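# Roll the held necktie roll over one more time

## Task

One hand is already gripping the edge of the roll on a folded, partly rolled necktie. Keep rolling until that flat roll has turned over exactly one more time; a single flip is all that is needed. At the end the roll must lie like a log, with the rest of the tie running flat out from underneath it. The task can count as failed if tie is doubled back in the outer turns or in the tail, if the tie is kinked or bulging near its outer end, if turns have shifted far to one side, or if the final turn sticks up well away from the roll. Nothing may fall off the table or be left off it.

## Robot and tools

Robot: two arms, left_arm carrying a five-finger left hand and right_arm carrying a mirror-image right hand. Scene frame: origin at table height, halfway between the arms' nominal bases; +x points out over the table, +z up, and left_arm sits on the +y side. Calibrated bases: left_arm at (-0.036, +0.364, 0) m, right_arm at (-0.015, -0.373, 0) m, both almost unrotated. Image left and right do not match arm names.

Hand point: a spot fixed to the palm, 0.15 m out from the wrist mounting face along the fingers and 0.05 m in front of the palm. Its +z runs along straight fingers, +y out of the palm, +x across the palm away from the thumb on the right hand but toward the thumb on the left hand. Straight fingertips reach 0.06 to 0.07 m past the point; finger centre lines sit 0.06 m behind it (-y). A rigid bracket on the little-finger side of the wrist can strike things.

The 28-number row (every value in [-1, 1], both arms always filled): left_arm dx, dy, dz, rx, ry, rz; left hand little, ring, middle, index, thumb_bend, thumb_turn, force_limit, speed; then the same fourteen for right_arm and its hand. The six pose numbers are an offset, not a pose: they are measured from that arm's Hand target as it stood when the action or move began, along that Hand target's own axes. 1.0 equals 0.6 m of travel or 180 degrees; rx, ry, rz form one rotation vector. Every row of one action counts from the same start, so a repeated offset in a later call moves further. Six zeros re-request the current Hand target. The hand numbers are absolute targets: +1 open/straight, -1 closed; thumb_turn -1 puts the thumb opposite the fingers, +1 beside the palm. force_limit maps -1..+1 to roughly 0..10 N at the fingertip (0..15 N for the two thumb motors); speed rises from near zero at -1 to full at +0.48 and above (whole travel 0.49 s). For a soft grip close at speed -0.94 or below. No value means unchanged: to keep a hand as it is, resend the eight hand numbers of its last executed row; if none was ever sent, use its hand_measured six values plus hand_force_limit and hand_speed.

Tools.
execute_actions(actions, cameras): actions is a list of actions; each action is up to 15 rows, one per 1/30 s step; a short action keeps its final row for the remaining steps. An empty list just reports state and images. cameras: names, ["all"], or [] for none.
move(target, speed, blend, blocking, cameras): target is one row or up to 15 rows, each offset from the same starting Hand targets (not from the previous row). Paths are straight, end together, last 0.5 to 10 s, and do not avoid obstacles or the other arm. speed is m/s, 0.002 to 4.3, default 0.25, turning at up to twice that in rad/s; one value or one per target. blend in metres rounds corners; 0 stops at each. blocking=false returns after about 0.5 s while motion continues.
wait(seconds 0 to 10, cameras): lets time pass holding the last commands. stop(cameras): brakes a running move. zoom_image(camera, region [x0, y0, x1, y1] pixels, at most 504 by 504) enlarges part of a camera's newest image. show_instructions() shows reference pages. finished_scene(scene=1) ends the scene for good.

Cameras: cam_high, cam_low, cam_roll_left, cam_roll_right, cam_left_wrist, cam_right_wrist, each 672x504.

Results: end_effector_position (m) and end_effector_quat_wxyz in the scene frame; Hand target is the last commanded pose after clipping and is the base for the next offsets. hand_measured, hand_stopped_by (moving, target, force, stalled, fault) and hand_load_n (fingertip force, positive pushing the finger open) list six motors in row order. Joint positions, torques and velocities ("within noise" when still) follow; motor temperatures; a MOTOR HOT line from 85 °C, and at 100 °C an OVER-TEMPERATURE FAULT drops that arm for 30 s or more. A move adds a "move:" line: done, off_target, moving, held or fault, plus limits=paced (pose clipped) or limits=held (steps withheld). Done means at rest within 10 mm and 2 degrees; it says nothing about contact.

Behaviour: orientation commands are clipped each step to 40 degrees from the measured one. Hands often stop 1 to 3 cm (occasionally 5 cm) short, usually low, even with no contact; resend zeros or add the missing distance. Small turns can shift the hand point noticeably; a loaded elbow may sag.

Avoid: fast moves into contact and targets far past a surface (harder presses), any press or hit between the two hands, hard hits on fixed objects, paths close to an arm's own base, releasing the tie while it moves, letting it fall off the table, heavy finger loads, and long stretched-out holds that overheat motors. To end a push, command the target back beyond the hand point.

Each tool is called after "Emit:" by a JSON object that holds its "op" and its "data", one argument or row to a line.

Reference images:

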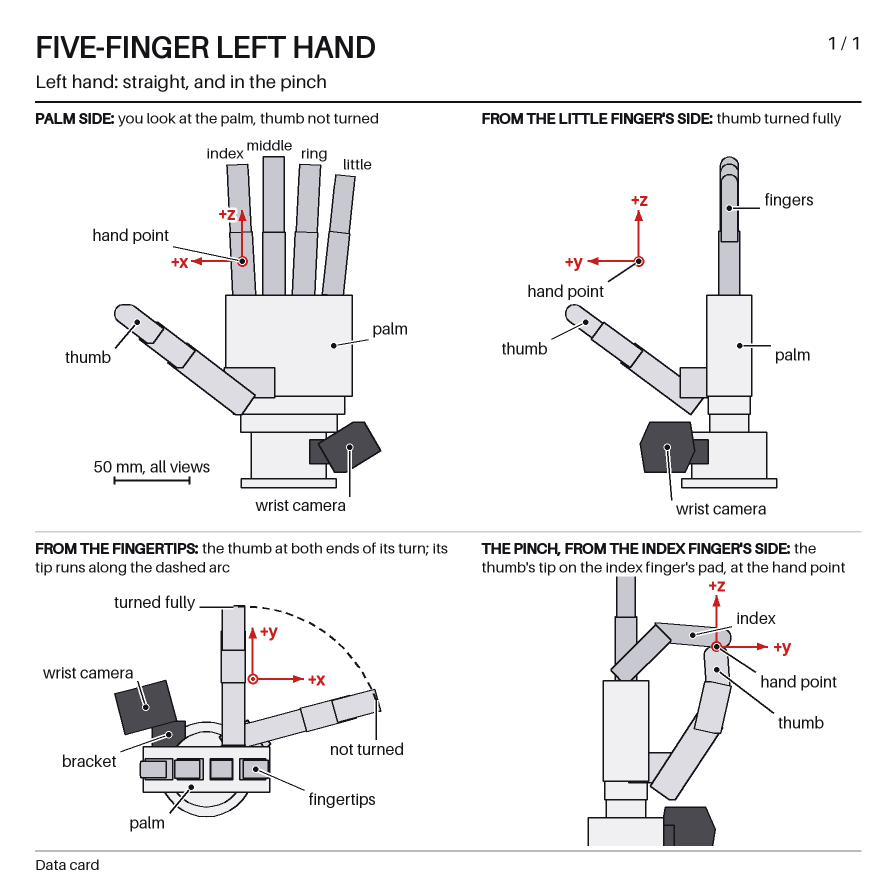

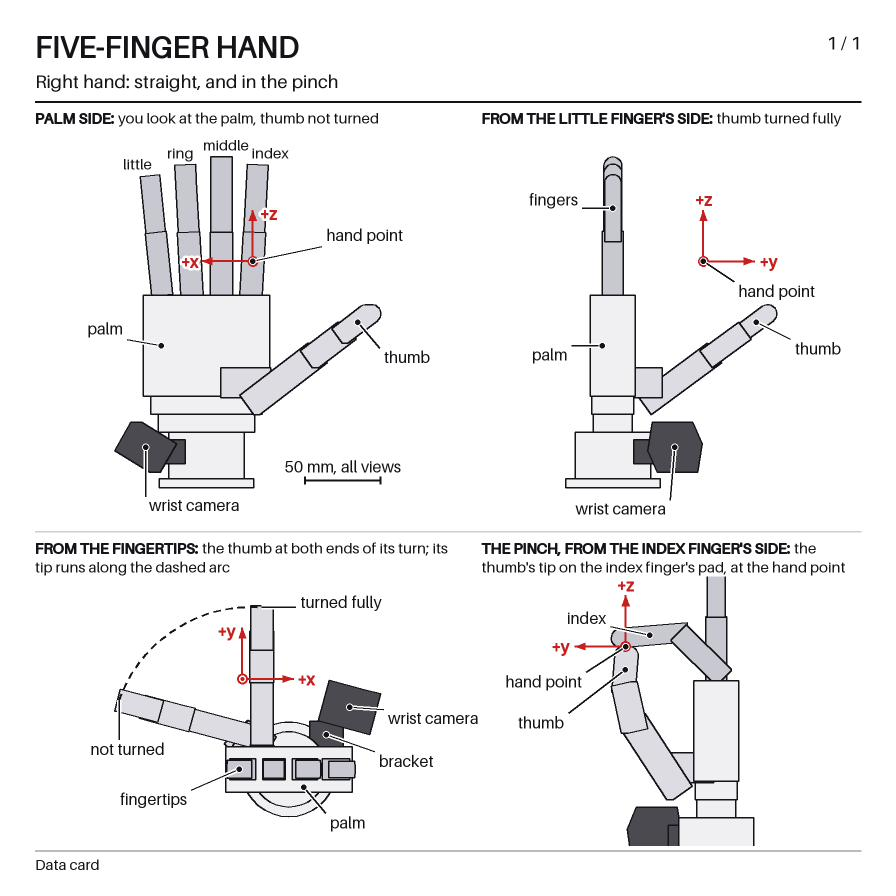

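## Session

Emit:
{"op": "execute_actions", "data": {
  "actions": []
}}

Scene clock: 0.00 s.
left_arm: end_effector_position=(+0.3548, +0.2584, +0.0671) hand_measured=(-1.000, -1.000, -0.008, -0.030, +0.224, -0.948) hand_load_n=(+0.0, +0.0, +0.0, +0.0, +0.0, +0.0) hand_stopped_by=(target, target, target, target, target, target) hand_force_limit=0.00 hand_speed=-0.80 end_effector_quat_wxyz=(+0.067, +0.986, +0.148, +0.029) | right_arm: end_effector_position=(+0.5268, -0.3414, +0.4321) hand_measured=(+1.000, +1.000, +1.000, +1.000, +1.000, +1.000) hand_load_n=(+0.0, +0.0, +0.0, +0.0, +0.0, +0.0) hand_stopped_by=(target, target, target, target, target, target) hand_force_limit=0.00 hand_speed=-0.80 end_effector_quat_wxyz=(+0.501, -0.501, +0.500, -0.499)
Joint positions: left_arm=[-0.111 1.321 0.797 -0.958 0.115 -1.975] | right_arm=[0 1.047 1.047 0 0 0]
Joint velocities: within noise
Joint torques (N m): no reading
Motor temperatures (°C): left_arm=[30 31 31 32 33 31] | right_arm=[30 32 33 32 31 32]
Heat: left arm: hottest wrist yaw 33 °C; right arm: hottest elbow 33 °C.
Hand target: left_arm +0.3628, +0.2575, +0.0738; +0.069, +0.986, +0.147, +0.037 | right_arm +0.5280, -0.3414, +0.4556; +0.511, -0.490, +0.489, -0.509

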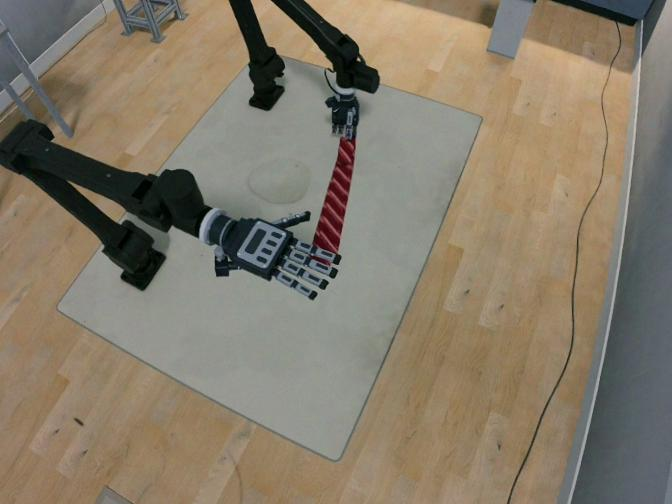

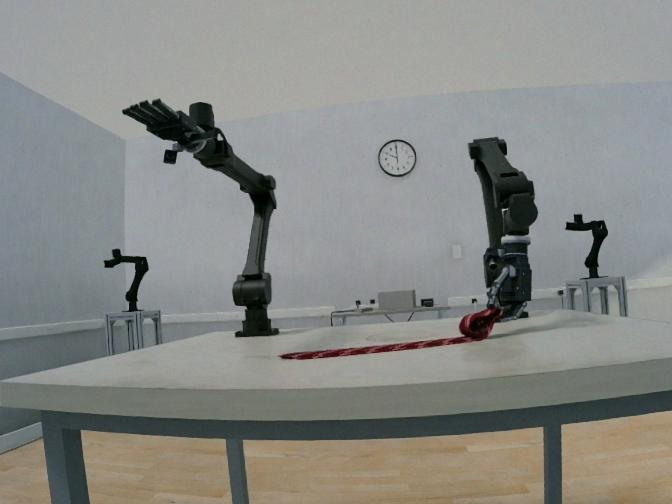

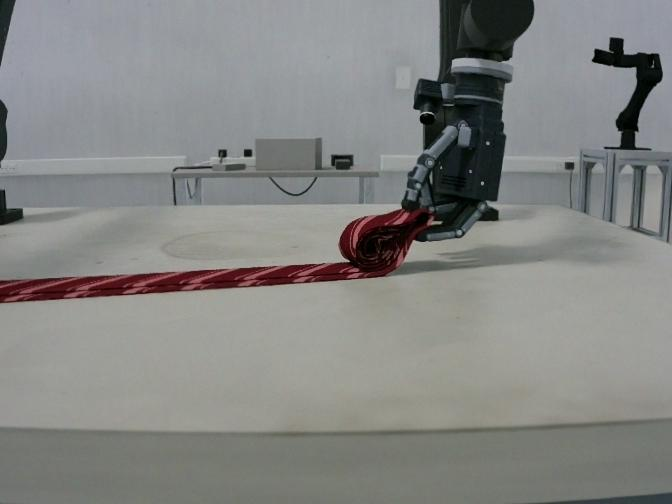

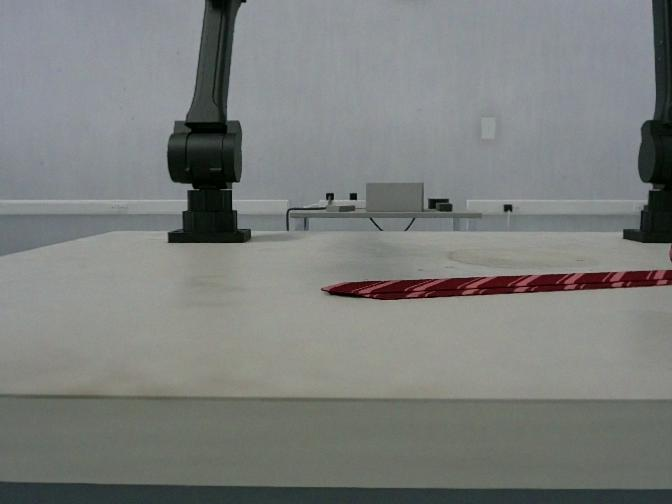

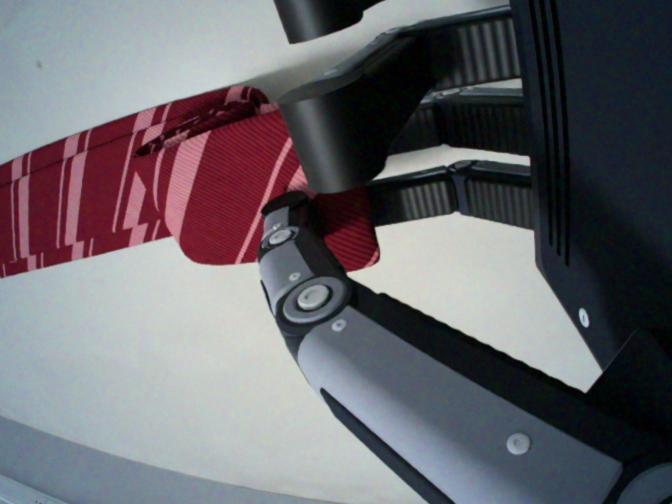

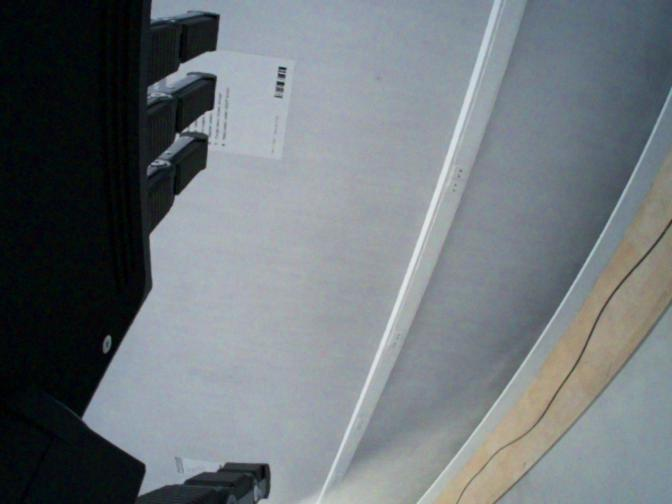

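Emit:
{"op": "zoom_image", "data": {
  "camera": "cam_roll_left",
  "region": [300, 100, 540, 300]
}}

Emit:
{"op": "zoom_image", "data": {
  "camera": "cam_high",
  "region": [280, 30, 420, 280]
}}

Emit:
{"op": "zoom_image", "data": {
  "camera": "cam_low",
  "region": [400, 200, 600, 380]
}}

Scaled by 2.100 from the camera's 672x504 image, which has a finer 960x720 frame.

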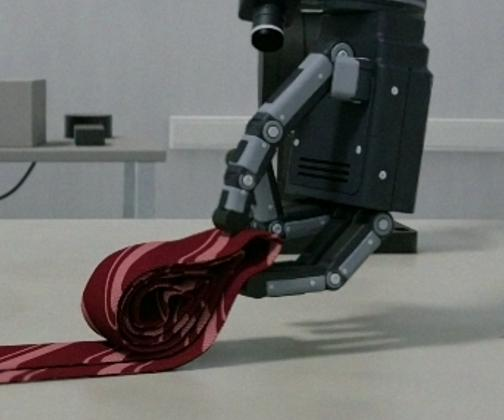

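Scaled by 2.016 from the camera's 672x504 image, which has a finer 960x720 frame.

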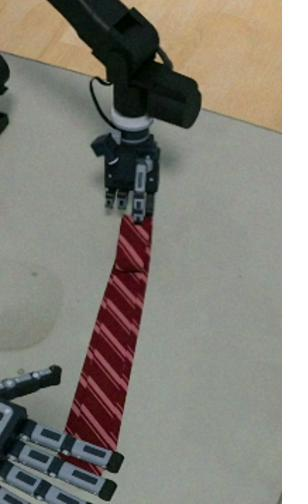

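Scaled by 2.520 from the camera's 672x504 image, which has a finer 960x720 frame.

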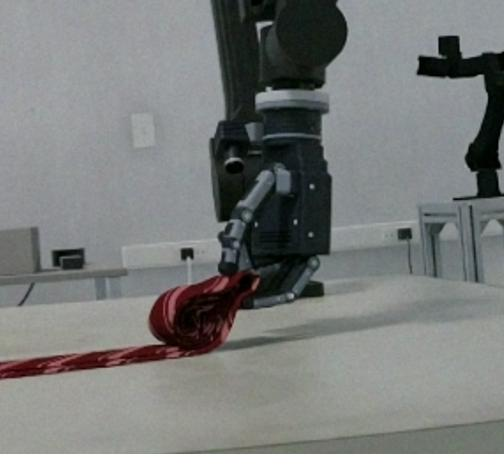

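Emit:
{"op": "move", "data": {
  "target": [0, 0.05, -0.025, 0.13, 0, 0, -1, -1, -0.008, -0.03, 0.224, -0.948, 0, -0.8, 0, 0, 0, 0, 0, 0, 1, 1, 1, 1, 1, 1, 0, -0.8],
  "speed": 0.1,
  "cameras": ["all"]
}}

Scene clock: 7.23 s.
left_arm: end_effector_position=(+0.3586, +0.2379, +0.0866) hand_measured=(-1.000, -1.000, -0.008, -0.030, +0.224, -0.948) hand_load_n=(+0.0, +0.0, +0.0, +0.0, +0.0, +0.5) hand_stopped_by=(target, target, target, target, target, target) hand_force_limit=0.00 hand_speed=-0.80 end_effector_quat_wxyz=(-0.106, +0.989, +0.100, -0.003) | right_arm: end_effector_position=(+0.5268, -0.3414, +0.4321) hand_measured=(+1.000, +1.000, +1.000, +1.000, +1.000, +1.000) hand_load_n=(+0.0, +0.0, +0.0, +0.0, +0.0, +0.0) hand_stopped_by=(target, target, target, target, target, target) hand_force_limit=0.00 hand_speed=-0.80 end_effector_quat_wxyz=(+0.501, -0.501, +0.500, -0.499)
Joint positions: left_arm=[-0.32 1.422 1.011 -1.251 -0.192 -2.092] | right_arm=[0 1.047 1.047 0 0 0]
Joint torques (N m): left_arm=[-1.14 -7.24 11.26 -0.35 -0.29 0.01] | right_arm=[-0.67 -6.53 12.6 1.46 -0.03 -0.03]
Heat: left arm: hottest wrist yaw 33 °C; right arm: hottest elbow 36 °C.
Hand target: left_arm +0.3699, +0.2311, +0.0929; -0.132, +0.979, +0.152, +0.006 | right_arm +0.5280, -0.3414, +0.4556; +0.511, -0.490, +0.489, -0.509
Off the commanded pose: left_arm 0.015 m, 7 deg | right_arm 0.024 m, 2 deg.
joint sent to its limit (left arm) — joint 6 (wrist roll), lower limit. The joint targets are off in orientation, not in position.
move: off_target (left_arm, right_arm)

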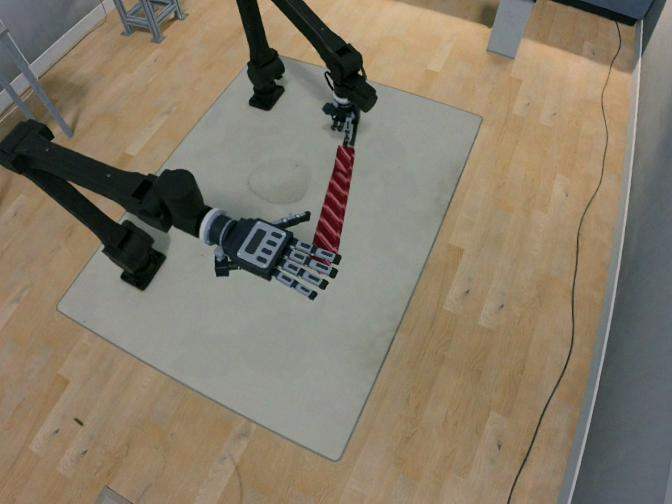

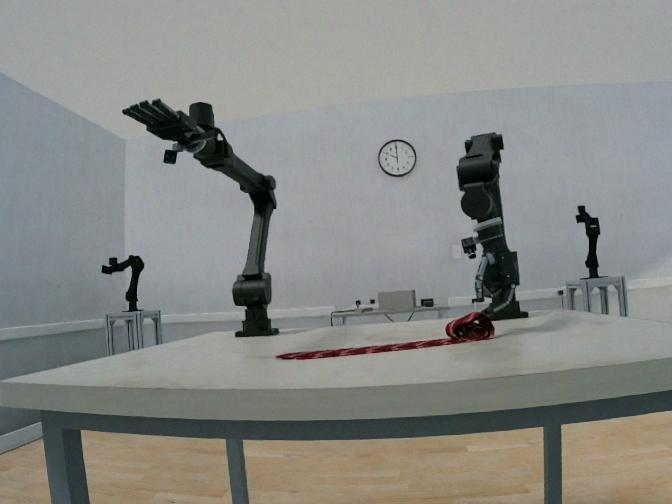

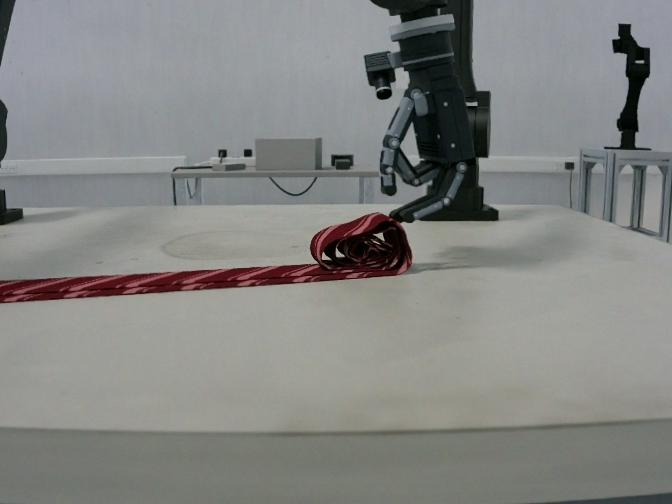

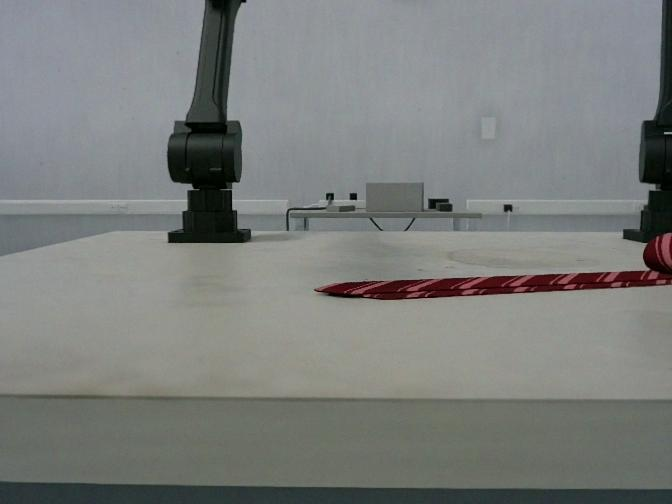

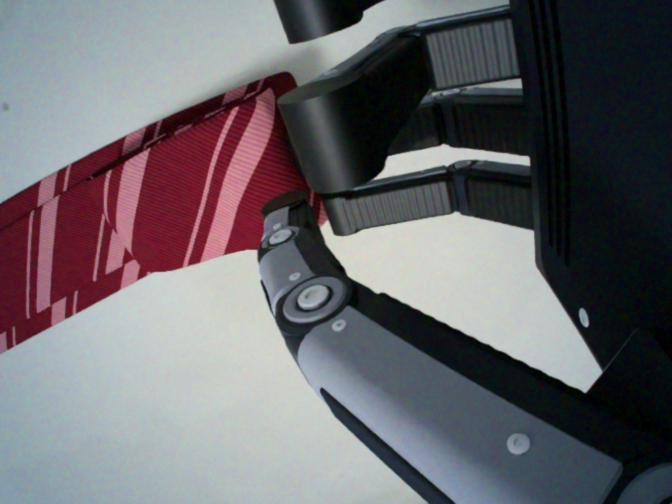

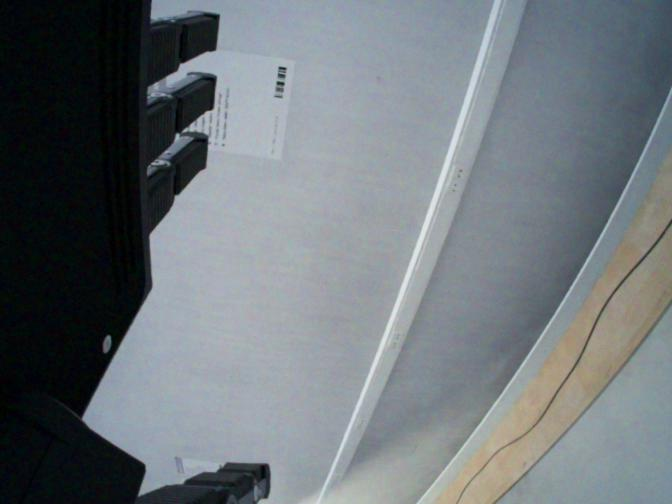

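Emit:
{"op": "zoom_image", "data": {
  "camera": "cam_roll_left",
  "region": [290, 80, 530, 300]
}}

Emit:
{"op": "zoom_image", "data": {
  "camera": "cam_left_wrist",
  "region": [0, 0, 504, 504]
}}

Emit:
{"op": "zoom_image", "data": {
  "camera": "cam_high",
  "region": [300, 80, 400, 180]
}}

Scaled by 2.100 from the camera's 672x504 image, which has a finer 960x720 frame.

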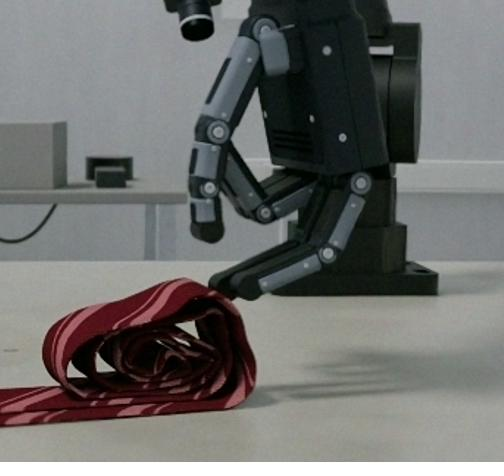

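Scaled by 1.000.

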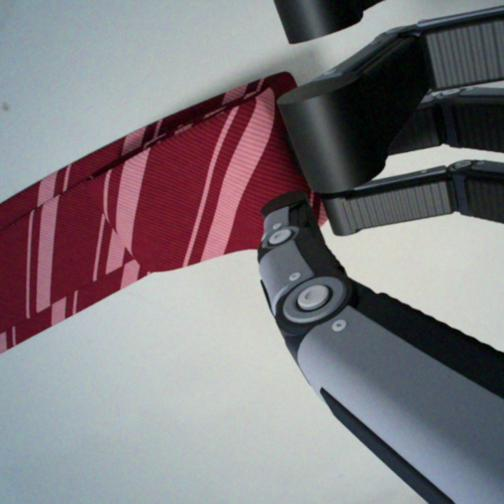

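Scaled by 5.040 from the camera's 672x504 image, which has a finer 960x720 frame.

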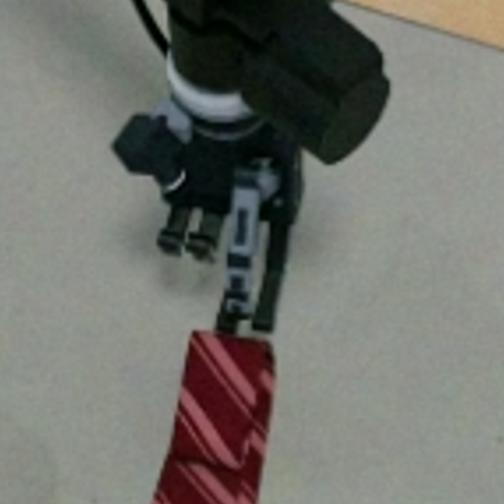

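Emit:
{"op": "move", "data": {
  "target": [
    [0, -0.056, -0.088, 0, 0, 0, -1, -1, -0.008, -0.03, 0.224, -0.948, 0, -0.8, 0, 0, 0, 0, 0, 0, 1, 1, 1, 1, 1, 1, 0, -0.8],
    [0.0203, -0.186, -0.1045, -0.4, 0, 0, 1, 1, 1, 1, 1, -1, 0, -0.2, 0, 0, 0, 0, 0, 0, 1, 1, 1, 1, 1, 1, 0, -0.8]
  ],
  "speed": 0.25,
  "cameras": ["all"]
}}

Scene clock: 27.33 s.
left_arm: end_effector_position=(+0.3489, +0.3179, +0.1867) hand_measured=(+1.000, +1.000, +1.000, +1.000, +1.000, -1.000) hand_load_n=(+0.0, +0.0, +0.0, +0.0, +0.0, +0.0) hand_stopped_by=(target, target, target, target, target, target) hand_force_limit=0.00 hand_speed=-0.20 end_effector_quat_wxyz=(+0.466, +0.872, +0.113, +0.101) | right_arm: end_effector_position=(+0.5268, -0.3414, +0.4321) hand_measured=(+1.000, +1.000, +1.000, +1.000, +1.000, +1.000) hand_load_n=(+0.0, +0.0, +0.0, +0.0, +0.0, +0.0) hand_stopped_by=(target, target, target, target, target, target) hand_force_limit=0.00 hand_speed=-0.80 end_effector_quat_wxyz=(+0.501, -0.501, +0.500, -0.499)
Joint positions: left_arm=[0.409 1.353 0.798 -1.13 0.99 -1.349] | right_arm=[0 1.047 1.047 0 0 0]
Joint torques (N m): left_arm=[-0.15 -5.6 7.62 -0.43 0.95 0.12] | right_arm=[-0.09 -6.53 12.63 1.72 -0.06 -0.02]
Motor temperatures (°C): left_arm=[30 31 33 32 33 31] | right_arm=[30 33 41 32 31 32]
Heat: left arm: hottest elbow 33 °C; right arm: hottest elbow 41 °C.
Hand target: left_arm +0.3499, +0.3208, +0.1830; +0.469, +0.870, +0.119, +0.095 | right_arm +0.5280, -0.3414, +0.4556; +0.511, -0.490, +0.489, -0.509
Off the commanded pose: left_arm 0.005 m, 1 deg | right_arm 0.024 m, 2 deg.
move: off_target (right_arm)

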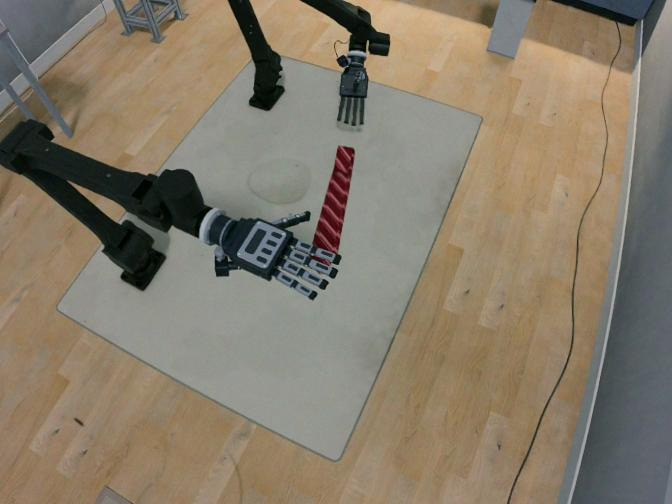

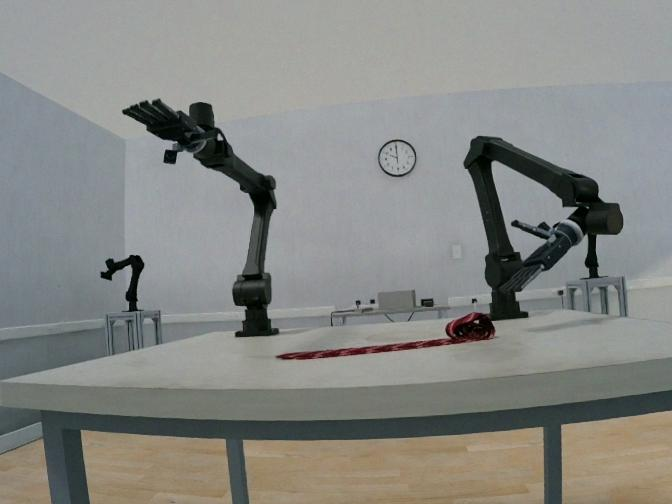

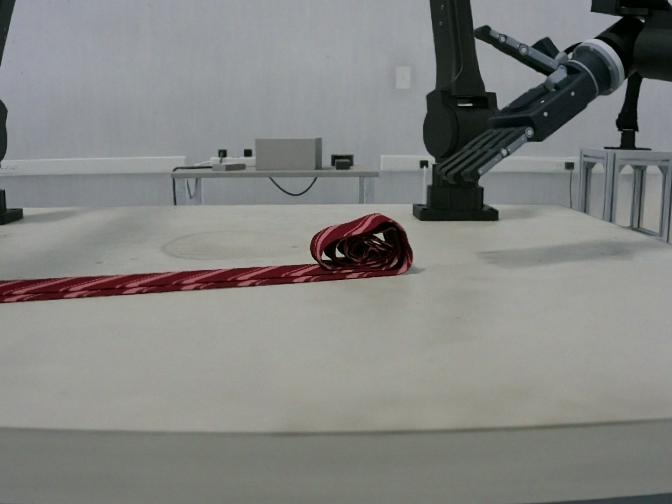

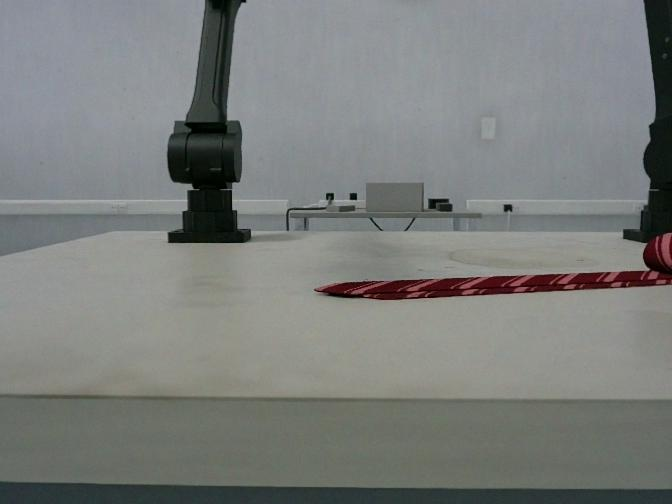

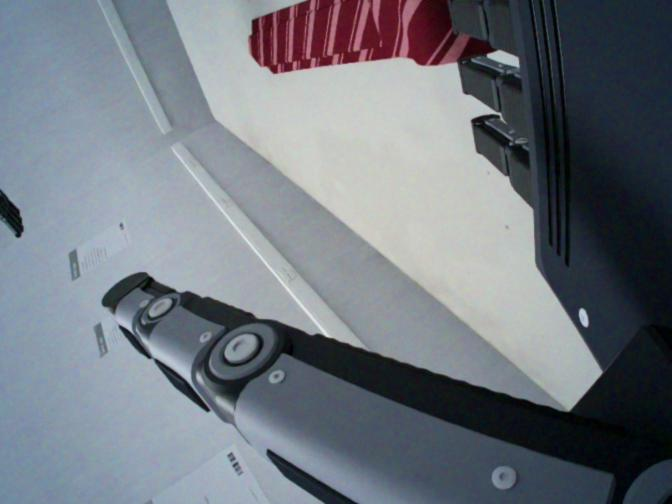

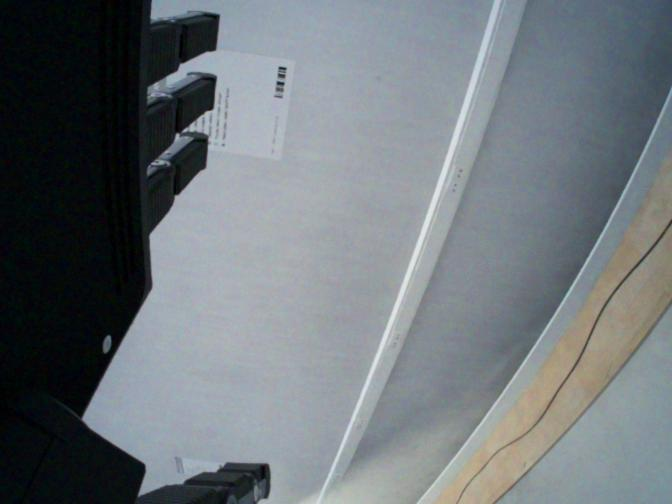

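Emit:
{"op": "move", "data": {
  "target": [-0.029, -0.105, 0.0595, -0.09, 0, 0, 1, 1, 1, 1, 1, -1, 0, -0.2, -0.518, 0.51, -0.23, -0.172, -0.559, -0.232, 1, 1, 1, 1, 1, 1, 0, -0.8],
  "speed": 0.3,
  "cameras": ["all"]
}}

Scene clock: 33.67 s.
left_arm: end_effector_position=(+0.3355, +0.3177, +0.1150) hand_measured=(+1.000, +1.000, +1.000, +1.000, +1.000, -1.000) hand_load_n=(+0.0, +0.0, +0.0, +0.0, +0.0, +0.0) hand_stopped_by=(target, target, target, target, target, target) hand_force_limit=0.00 hand_speed=-0.20 end_effector_quat_wxyz=(+0.585, +0.797, +0.099, +0.111) | right_arm: end_effector_position=(+0.3838, -0.0408, +0.1294) hand_measured=(+1.000, +1.000, +1.000, +1.000, +1.000, +1.000) hand_load_n=(+0.0, +0.0, +0.0, +0.0, +0.0, +0.0) hand_stopped_by=(target, target, target, target, target, target) hand_force_limit=0.00 hand_speed=-0.80 end_effector_quat_wxyz=(-0.371, +0.918, +0.133, -0.054)
Joint positions: left_arm=[0.448 1.698 0.712 -1.03 1.242 -1.04] | right_arm=[0.507 1.706 1.405 -1.062 -0.745 -1.268]
Joint torques (N m): left_arm=[0.26 -7.06 4.12 -0.42 0.98 0.12] | right_arm=[0.03 -12.92 13.49 -0.51 -0.57 -0.11]
Heat: left arm: hottest wrist yaw 34 °C; right arm: hottest elbow 42 °C.
Hand target: left_arm +0.3356, +0.3209, +0.1097; +0.587, +0.795, +0.105, +0.110 | right_arm +0.4016, -0.0308, +0.1442; -0.375, +0.915, +0.144, -0.038
Off the commanded pose: left_arm 0.006 m, 1 deg | right_arm 0.025 m, 2 deg.
move: off_target (right_arm)

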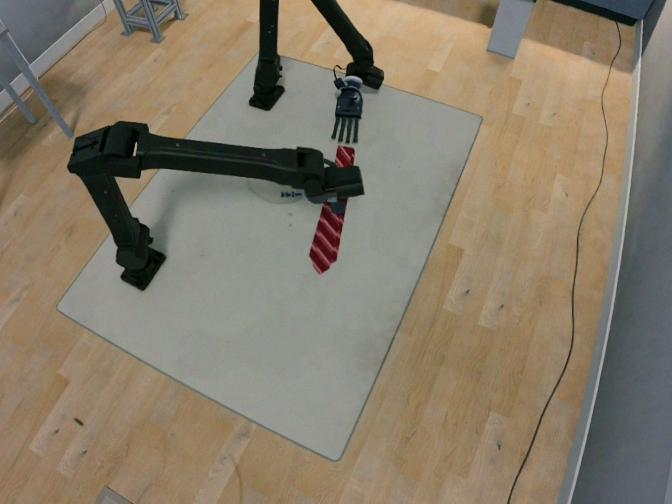

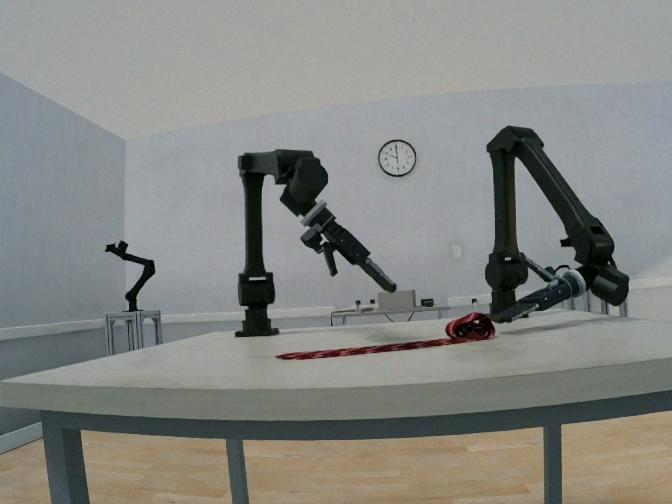

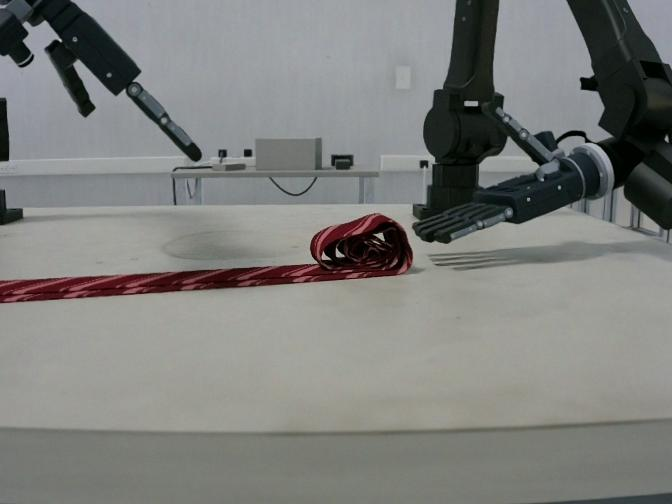

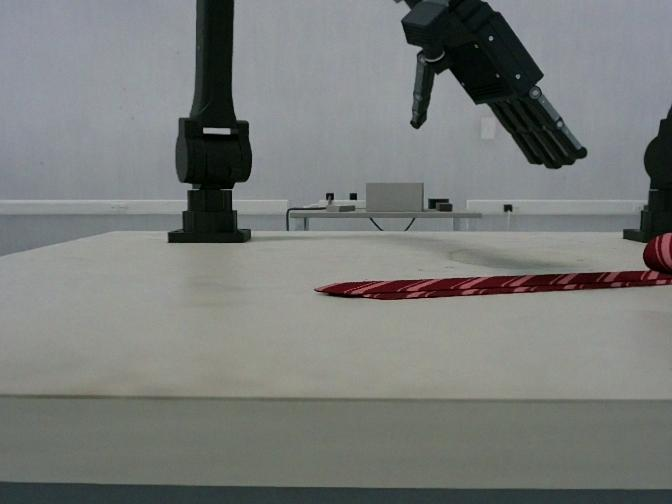

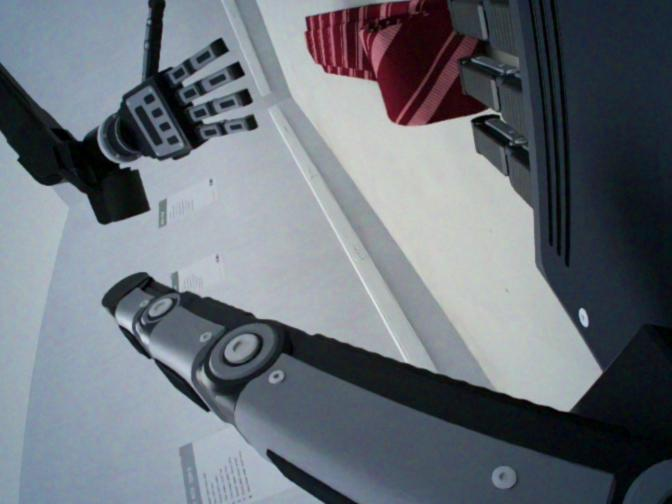

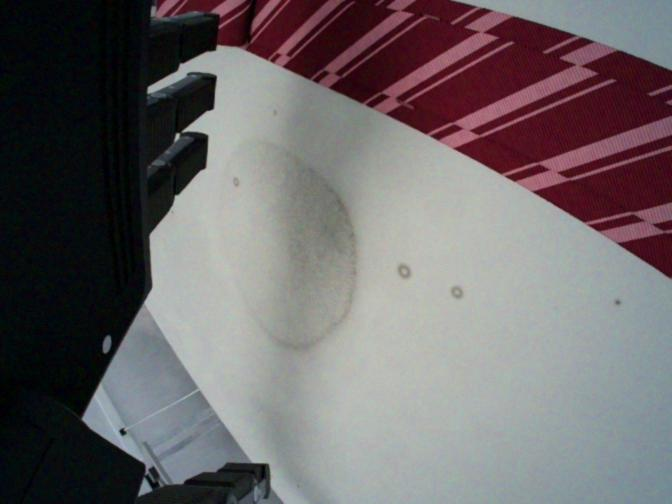

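Emit:
{"op": "zoom_image", "data": {
  "camera": "cam_roll_left",
  "region": [290, 180, 530, 300]
}}

Emit:
{"op": "zoom_image", "data": {
  "camera": "cam_high",
  "region": [290, 60, 410, 180]
}}

Emit:
{"op": "zoom_image", "data": {
  "camera": "cam_low",
  "region": [360, 230, 600, 370]
}}

Scaled by 2.100 from the camera's 672x504 image, which has a finer 960x720 frame.

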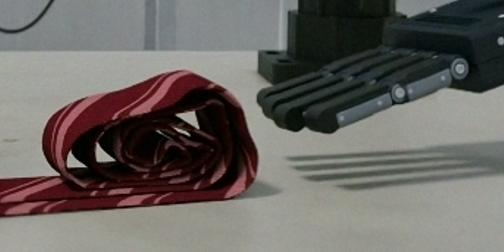

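Scaled by 4.200 from the camera's 672x504 image, which has a finer 960x720 frame.

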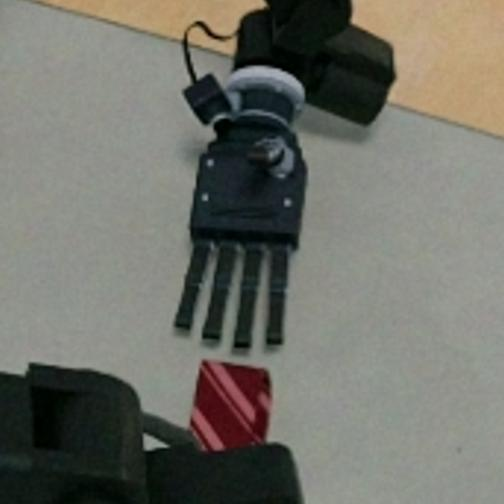

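Scaled by 2.100 from the camera's 672x504 image, which has a finer 960x720 frame.

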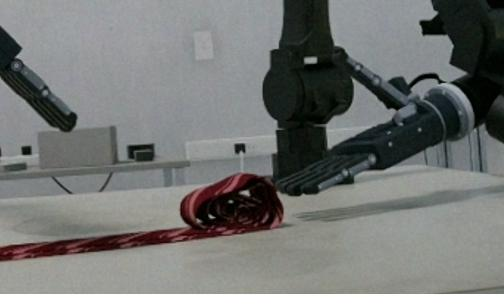

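Emit:
{"op": "move", "data": {
  "target": [-0.016, -0.052, -0.0018, 0, 0, -0.017, 1, 1, 1, 1, 1, -1, 0, -0.2, -0.009, -0.001, 0.21, 0, 0, 0, 1, 1, 1, 1, 1, 1, 0, -0.8],
  "speed": 0.12,
  "cameras": ["all"]
}}

Emit:
{"op": "zoom_image", "data": {
  "camera": "cam_roll_left",
  "region": [230, 160, 530, 300]
}}

Emit:
{"op": "zoom_image", "data": {
  "camera": "cam_high",
  "region": [290, 80, 410, 200]
}}

Scene clock: 39.00 s.
left_arm: end_effector_position=(+0.3268, +0.3256, +0.0876) hand_measured=(+1.000, +1.000, +1.000, +1.000, +1.000, -1.000) hand_load_n=(+0.0, +0.0, -1.5, +0.0, +0.0, +0.0) hand_stopped_by=(target, target, target, target, target, target) hand_force_limit=0.00 hand_speed=-0.20 end_effector_quat_wxyz=(+0.590, +0.793, +0.121, +0.096) | right_arm: end_effector_position=(+0.3745, +0.0513, +0.0632) hand_measured=(+1.000, +1.000, +1.000, +1.000, +1.000, +1.000) hand_load_n=(+0.0, +0.0, +0.0, +0.0, +0.0, +0.0) hand_stopped_by=(target, target, target, target, target, target) hand_force_limit=0.00 hand_speed=-0.80 end_effector_quat_wxyz=(-0.377, +0.914, +0.148, -0.036)
Joint positions: left_arm=[0.484 1.783 0.698 -1.025 1.231 -0.995] | right_arm=[0.661 1.831 1.385 -0.755 -0.699 -1.092]
Joint torques (N m): left_arm=[0.26 -7.24 3.03 -0.18 0.61 0.12] | right_arm=[0.03 -14.1 7.57 0.99 -0.47 0.02]
Heat: left arm: hottest wrist yaw 34 °C; right arm: hottest elbow 42 °C.
Hand target: left_arm +0.3250, +0.3280, +0.0798; +0.589, +0.792, +0.126, +0.095 | right_arm +0.3740, +0.0530, +0.0542; -0.375, +0.915, +0.144, -0.038
Off the commanded pose: left_arm 0.008 m, 1 deg | right_arm 0.009 m, 1 deg.
move: done

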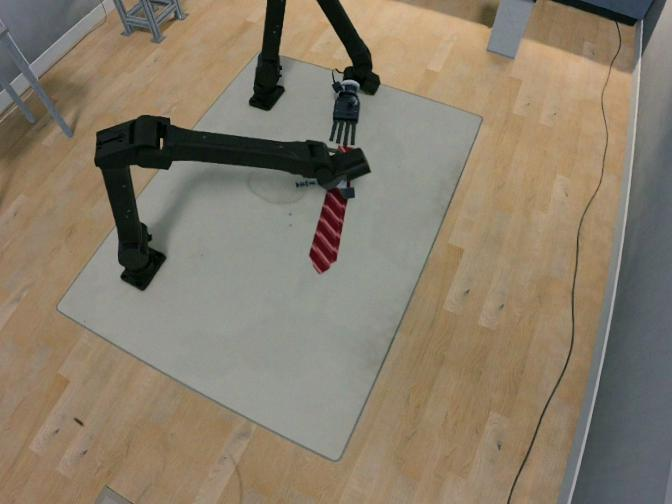

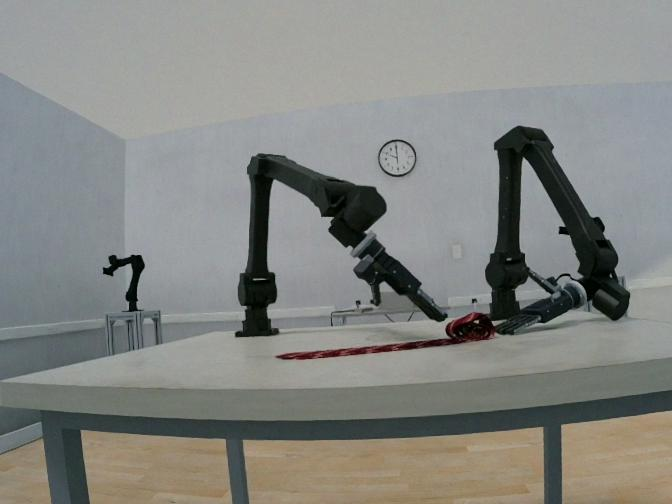

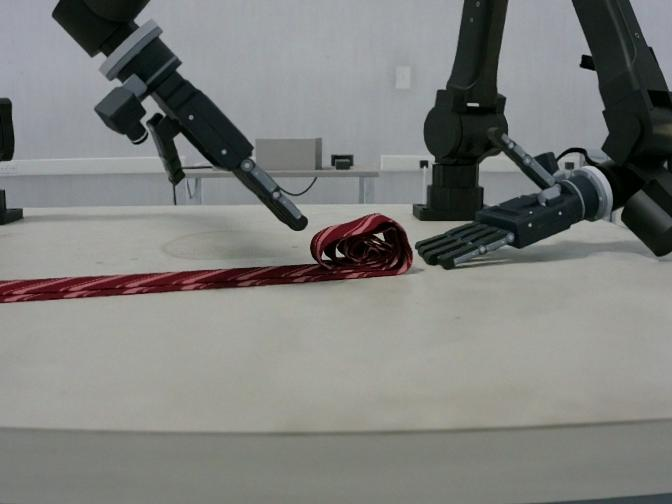

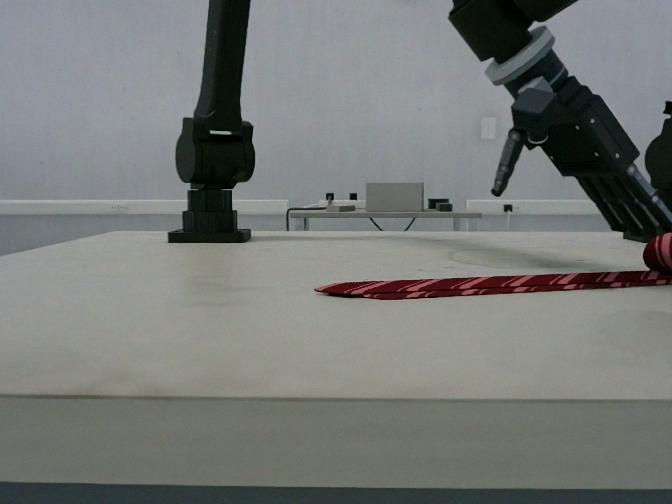

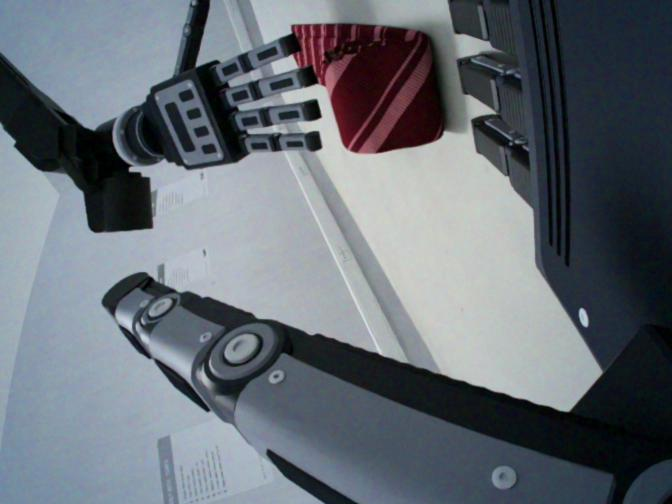

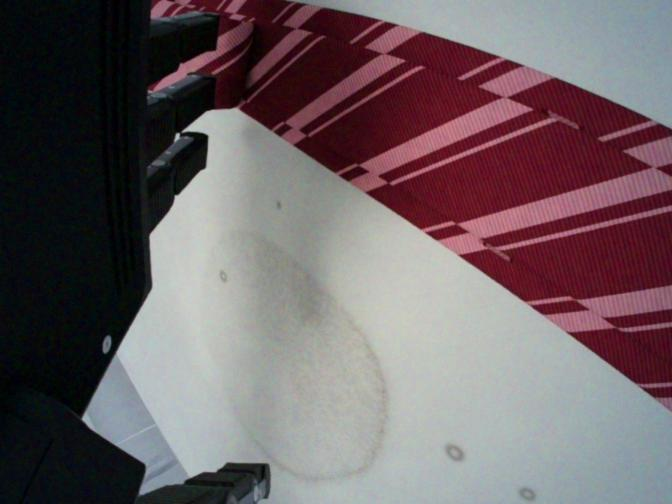

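Scaled by 1.680 from the camera's 672x504 image, which has a finer 960x720 frame.

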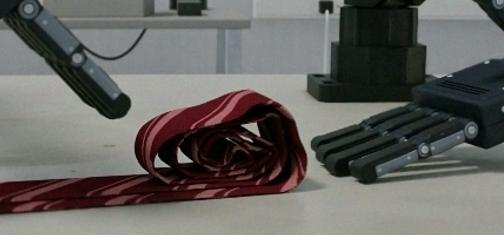

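Scaled by 4.200 from the camera's 672x504 image, which has a finer 960x720 frame.

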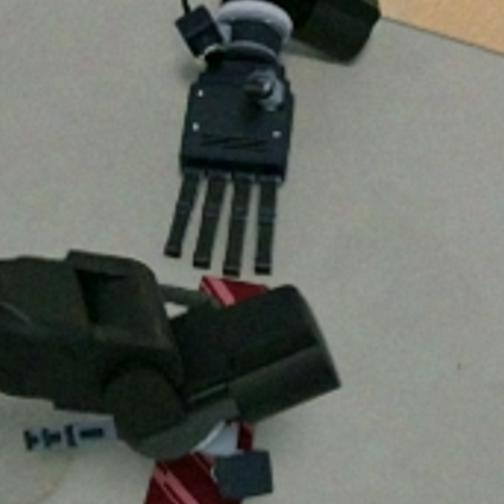

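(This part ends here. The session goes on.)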